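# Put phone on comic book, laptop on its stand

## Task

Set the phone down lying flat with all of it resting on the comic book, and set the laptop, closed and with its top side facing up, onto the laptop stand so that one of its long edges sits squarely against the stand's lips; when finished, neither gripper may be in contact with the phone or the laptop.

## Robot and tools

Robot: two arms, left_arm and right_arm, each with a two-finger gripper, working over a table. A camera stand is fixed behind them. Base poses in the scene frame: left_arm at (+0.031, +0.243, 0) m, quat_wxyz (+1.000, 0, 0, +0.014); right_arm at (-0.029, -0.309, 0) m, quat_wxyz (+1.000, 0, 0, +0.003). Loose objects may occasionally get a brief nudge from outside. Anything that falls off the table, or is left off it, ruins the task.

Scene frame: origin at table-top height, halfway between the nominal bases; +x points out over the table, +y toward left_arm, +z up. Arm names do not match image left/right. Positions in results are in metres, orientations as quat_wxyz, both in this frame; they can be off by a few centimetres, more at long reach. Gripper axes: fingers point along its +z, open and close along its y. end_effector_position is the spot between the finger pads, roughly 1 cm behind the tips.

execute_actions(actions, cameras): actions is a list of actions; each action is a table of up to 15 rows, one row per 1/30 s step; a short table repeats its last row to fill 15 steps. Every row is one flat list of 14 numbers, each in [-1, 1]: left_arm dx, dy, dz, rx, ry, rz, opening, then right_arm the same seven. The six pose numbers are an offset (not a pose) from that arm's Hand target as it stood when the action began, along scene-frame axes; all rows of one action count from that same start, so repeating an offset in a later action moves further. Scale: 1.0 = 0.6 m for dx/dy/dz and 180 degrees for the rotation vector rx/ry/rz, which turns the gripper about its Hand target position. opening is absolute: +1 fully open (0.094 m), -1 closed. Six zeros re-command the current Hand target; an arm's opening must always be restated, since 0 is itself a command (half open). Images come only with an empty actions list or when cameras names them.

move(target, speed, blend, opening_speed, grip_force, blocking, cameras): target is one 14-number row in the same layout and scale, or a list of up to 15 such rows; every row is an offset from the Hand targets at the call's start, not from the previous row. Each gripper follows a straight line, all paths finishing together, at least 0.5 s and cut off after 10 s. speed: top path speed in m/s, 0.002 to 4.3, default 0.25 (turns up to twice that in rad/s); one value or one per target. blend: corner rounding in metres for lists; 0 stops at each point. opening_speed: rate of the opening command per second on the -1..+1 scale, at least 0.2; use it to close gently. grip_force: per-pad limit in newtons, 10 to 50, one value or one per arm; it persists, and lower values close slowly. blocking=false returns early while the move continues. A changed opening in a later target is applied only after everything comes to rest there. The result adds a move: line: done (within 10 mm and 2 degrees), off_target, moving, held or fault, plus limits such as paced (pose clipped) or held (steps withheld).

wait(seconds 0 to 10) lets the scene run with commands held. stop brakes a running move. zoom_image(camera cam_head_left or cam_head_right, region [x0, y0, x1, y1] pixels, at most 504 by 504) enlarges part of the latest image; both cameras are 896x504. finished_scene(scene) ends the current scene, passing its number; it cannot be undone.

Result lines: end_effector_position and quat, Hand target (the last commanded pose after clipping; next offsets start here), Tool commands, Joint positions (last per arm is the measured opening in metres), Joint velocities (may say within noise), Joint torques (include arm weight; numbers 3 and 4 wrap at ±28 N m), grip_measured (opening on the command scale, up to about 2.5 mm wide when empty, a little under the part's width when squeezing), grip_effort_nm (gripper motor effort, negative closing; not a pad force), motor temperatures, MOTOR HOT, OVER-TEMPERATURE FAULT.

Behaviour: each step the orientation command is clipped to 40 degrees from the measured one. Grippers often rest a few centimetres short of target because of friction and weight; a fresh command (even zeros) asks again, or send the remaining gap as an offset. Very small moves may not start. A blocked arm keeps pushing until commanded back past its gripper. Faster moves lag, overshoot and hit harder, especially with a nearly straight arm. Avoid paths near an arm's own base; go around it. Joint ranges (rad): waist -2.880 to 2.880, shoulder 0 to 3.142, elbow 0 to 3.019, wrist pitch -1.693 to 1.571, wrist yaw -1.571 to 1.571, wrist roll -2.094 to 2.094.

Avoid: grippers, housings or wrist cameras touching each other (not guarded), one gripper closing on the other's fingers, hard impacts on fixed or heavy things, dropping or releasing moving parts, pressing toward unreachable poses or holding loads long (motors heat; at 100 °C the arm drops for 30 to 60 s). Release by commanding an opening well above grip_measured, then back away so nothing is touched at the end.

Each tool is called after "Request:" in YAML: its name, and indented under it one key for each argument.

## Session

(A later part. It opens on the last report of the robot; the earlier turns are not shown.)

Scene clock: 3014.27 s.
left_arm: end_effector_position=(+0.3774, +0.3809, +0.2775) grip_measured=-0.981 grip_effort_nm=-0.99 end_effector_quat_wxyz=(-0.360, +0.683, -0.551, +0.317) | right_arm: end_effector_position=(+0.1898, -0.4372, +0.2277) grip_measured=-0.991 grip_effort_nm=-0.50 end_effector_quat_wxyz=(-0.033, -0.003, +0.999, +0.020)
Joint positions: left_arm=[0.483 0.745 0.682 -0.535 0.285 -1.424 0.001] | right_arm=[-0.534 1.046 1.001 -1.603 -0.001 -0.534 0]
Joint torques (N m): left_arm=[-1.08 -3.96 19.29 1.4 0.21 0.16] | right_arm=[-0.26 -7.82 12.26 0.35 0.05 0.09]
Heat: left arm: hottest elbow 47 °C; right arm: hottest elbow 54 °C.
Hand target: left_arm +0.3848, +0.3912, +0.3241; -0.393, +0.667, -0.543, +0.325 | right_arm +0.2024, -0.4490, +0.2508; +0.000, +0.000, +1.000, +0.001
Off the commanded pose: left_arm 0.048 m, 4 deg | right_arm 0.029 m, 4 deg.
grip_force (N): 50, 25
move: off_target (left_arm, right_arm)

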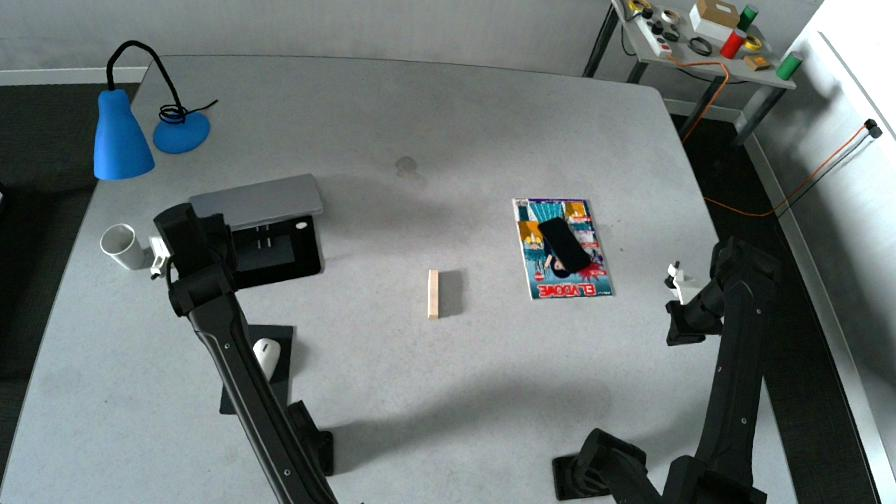

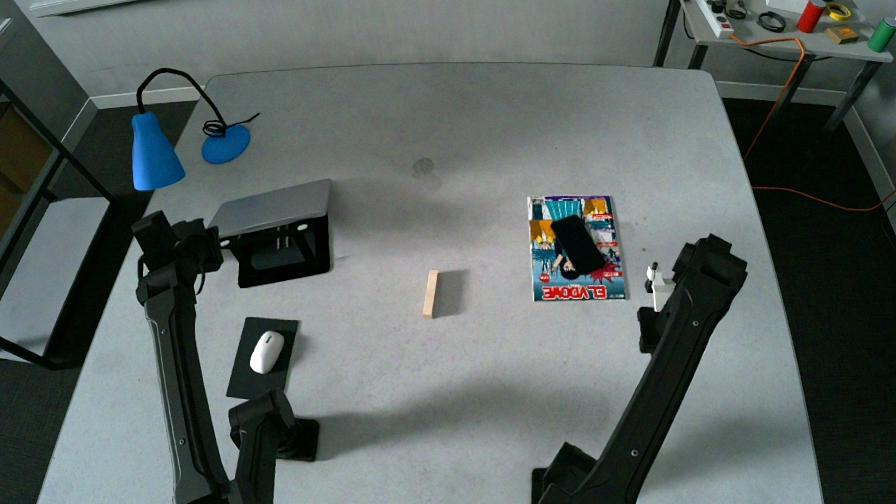

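Request:
move:
  target: [-0.1, -0.32, 0.02, 0, 0, -0.17, -1, 0, 0, 0, 0, 0, 0, -1]
  speed: 0.2
  cameras: ["all"]

Request:
zoom_image:
  camera: "cam_head_left"
  region: [170, 150, 350, 290]

Request:
zoom_image:
  camera: "cam_head_right"
  region: [190, 160, 370, 300]

Scene clock: 3027.13 s.
left_arm: end_effector_position=(+0.3257, +0.2034, +0.3142) grip_measured=-0.981 grip_effort_nm=-0.99 end_effector_quat_wxyz=(+0.284, -0.509, +0.703, -0.407) | right_arm: end_effector_position=(+0.1898, -0.4372, +0.2277) grip_measured=-0.991 grip_effort_nm=-0.49 end_effector_quat_wxyz=(-0.033, -0.003, +0.999, +0.020)
Joint positions: left_arm=[0.039 0.479 0.682 -0.771 0.345 -1.376 0.001] | right_arm=[-0.534 1.046 1.001 -1.603 -0.001 -0.534 0]
Joint torques (N m): left_arm=[-1.61 -1.26 15.32 1.48 -0.05 -0.05] | right_arm=[-0.44 -7.71 12.26 0.36 0.06 0.09]
Heat: left arm: hottest elbow 47 °C; right arm: hottest elbow 54 °C.
Hand target: left_arm +0.3248, +0.1992, +0.3361; +0.293, -0.500, +0.700, -0.418 | right_arm +0.2024, -0.4490, +0.2508; +0.000, +0.000, +1.000, +0.001
Off the commanded pose: left_arm 0.022 m, 2 deg | right_arm 0.029 m, 4 deg.
grip_force (N): 50, 25
move: off_target (left_arm, right_arm)

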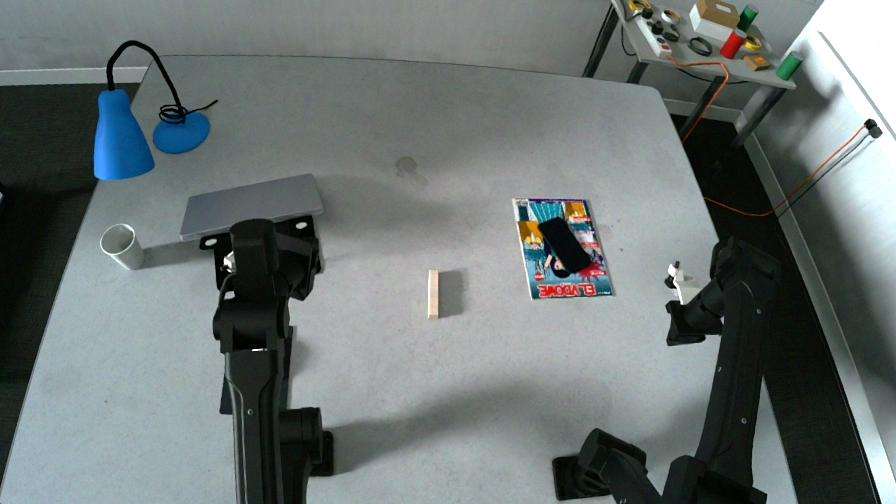

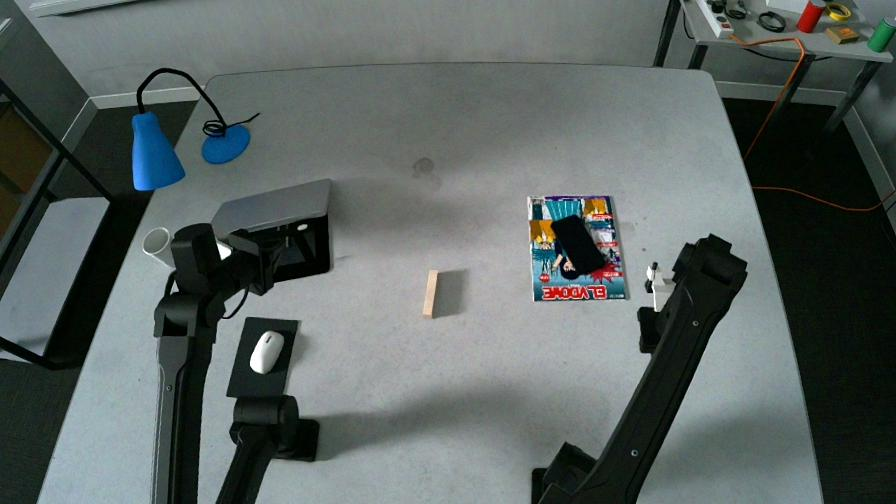

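Scaled by 2.800.

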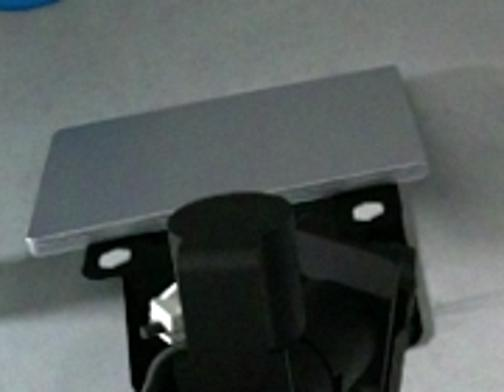

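Scaled by 2.800.

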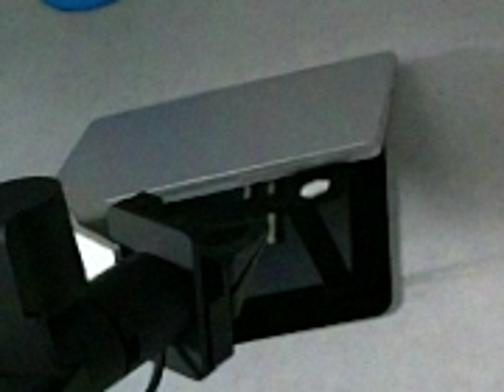

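Request:
zoom_image:
  camera: "cam_head_left"
  region: [170, 195, 250, 265]

Request:
zoom_image:
  camera: "cam_head_left"
  region: [270, 165, 350, 235]

Scaled by 6.300.

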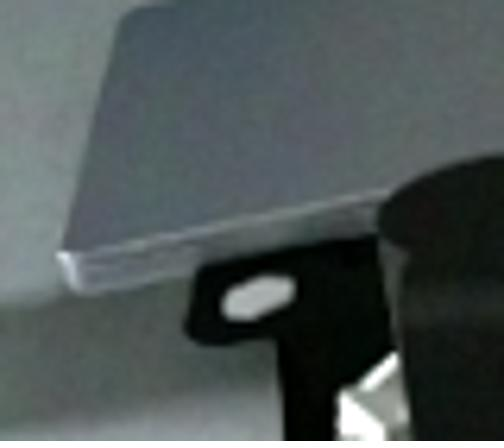

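Scaled by 6.300.

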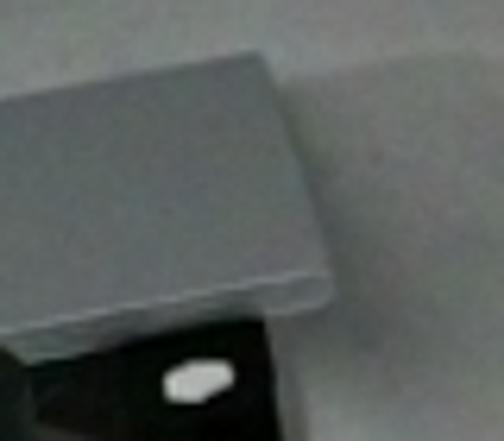

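Request:
zoom_image:
  camera: "cam_head_right"
  region: [190, 175, 270, 245]

Request:
zoom_image:
  camera: "cam_head_right"
  region: [270, 165, 350, 235]

Scaled by 6.300.

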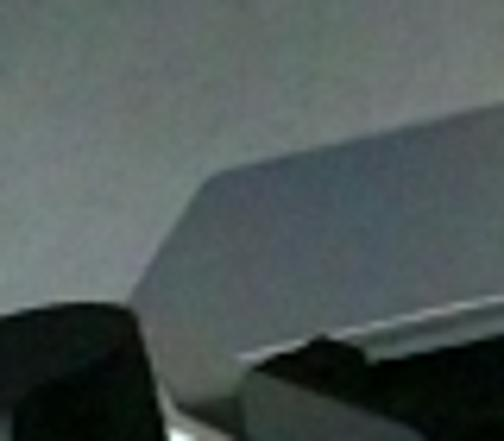

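Scaled by 6.300.

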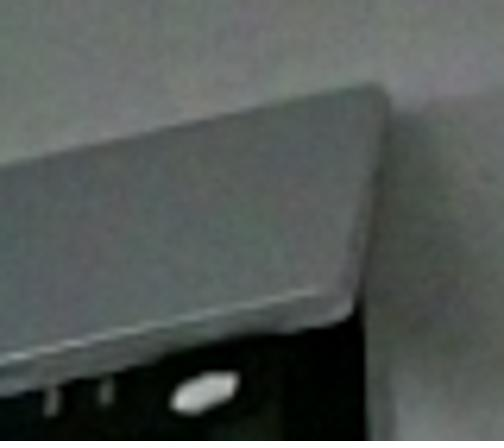

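Request:
move:
  target: [-0.108, -0.2, 0.0, 0, 0, -0.15, -1, 0, 0, 0, 0, 0, 0, -1]
  speed: 0.2
  cameras: ["cam_head_left", "cam_head_right"]

Request:
zoom_image:
  camera: "cam_head_left"
  region: [170, 160, 330, 250]

Request:
zoom_image:
  camera: "cam_head_right"
  region: [190, 165, 350, 255]

Request:
zoom_image:
  camera: "cam_head_right"
  region: [190, 175, 270, 245]

Scene clock: 3053.53 s.
left_arm: end_effector_position=(+0.2612, +0.0830, +0.3177) grip_measured=-0.981 grip_effort_nm=-0.99 end_effector_quat_wxyz=(+0.181, -0.332, +0.802, -0.463) | right_arm: end_effector_position=(+0.1898, -0.4372, +0.2277) grip_measured=-0.991 grip_effort_nm=-0.49 end_effector_quat_wxyz=(-0.033, -0.003, +0.999, +0.020)
Joint positions: left_arm=[-0.412 0.425 0.682 -0.828 0.362 -1.367 0.001] | right_arm=[-0.534 1.046 1.001 -1.603 -0.001 -0.534 0]
Joint torques (N m): left_arm=[-2.08 -0.32 14.63 1.74 0 -0.01] | right_arm=[-0.32 -7.77 12.26 0.36 0.06 0.09]
Heat: left arm: hottest elbow 47 °C; right arm: hottest elbow 54 °C.
Hand target: left_arm +0.2600, +0.0793, +0.3361; +0.188, -0.323, +0.797, -0.475 | right_arm +0.2024, -0.4490, +0.2508; +0.000, +0.000, +1.000, +0.001
Off the commanded pose: left_arm 0.019 m, 2 deg | right_arm 0.029 m, 4 deg.
grip_force (N): 50, 25
move: off_target (left_arm, right_arm)

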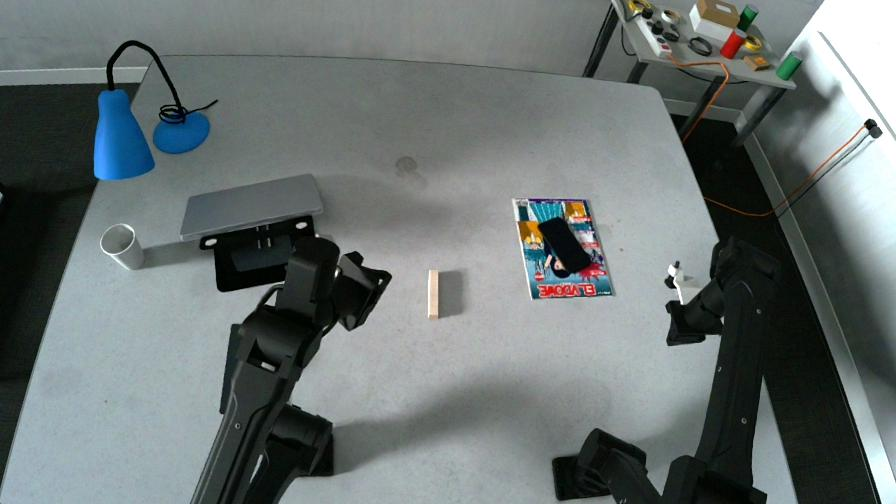

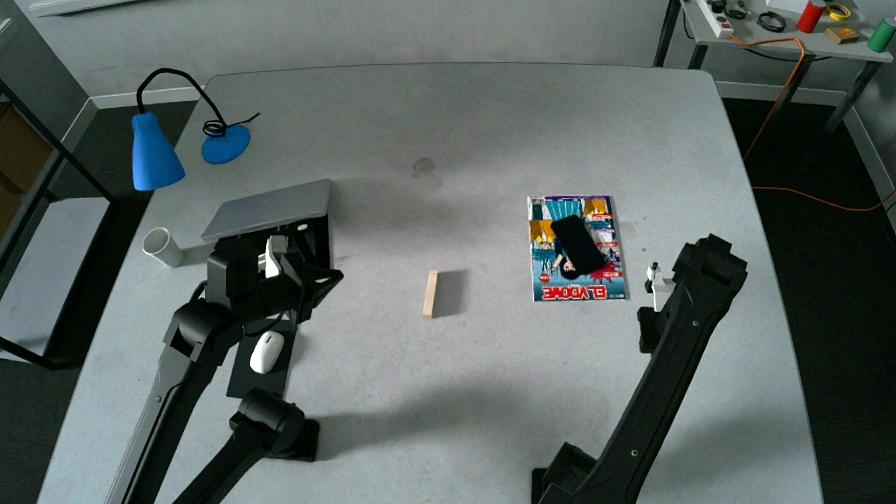

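Scaled by 3.150.

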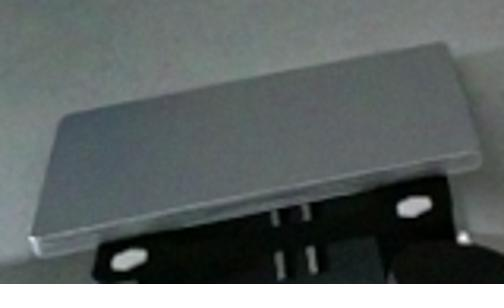

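Scaled by 3.150.

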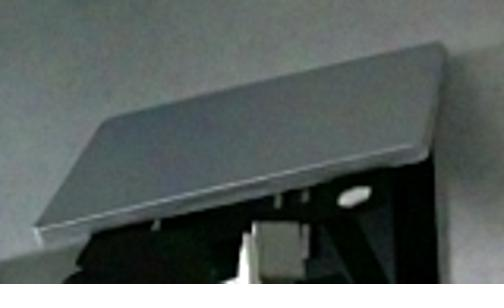

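Scaled by 6.300.

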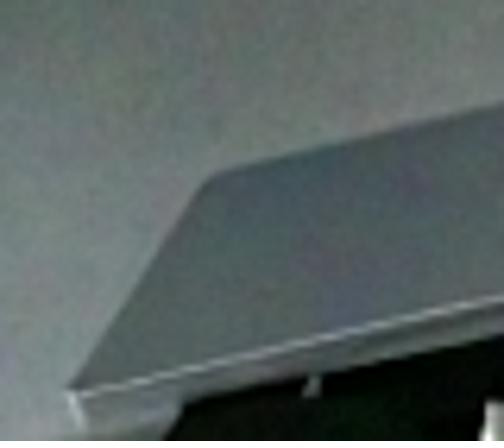

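Request:
finished_scene:
  scene: 1

The scene is finished: the task was done.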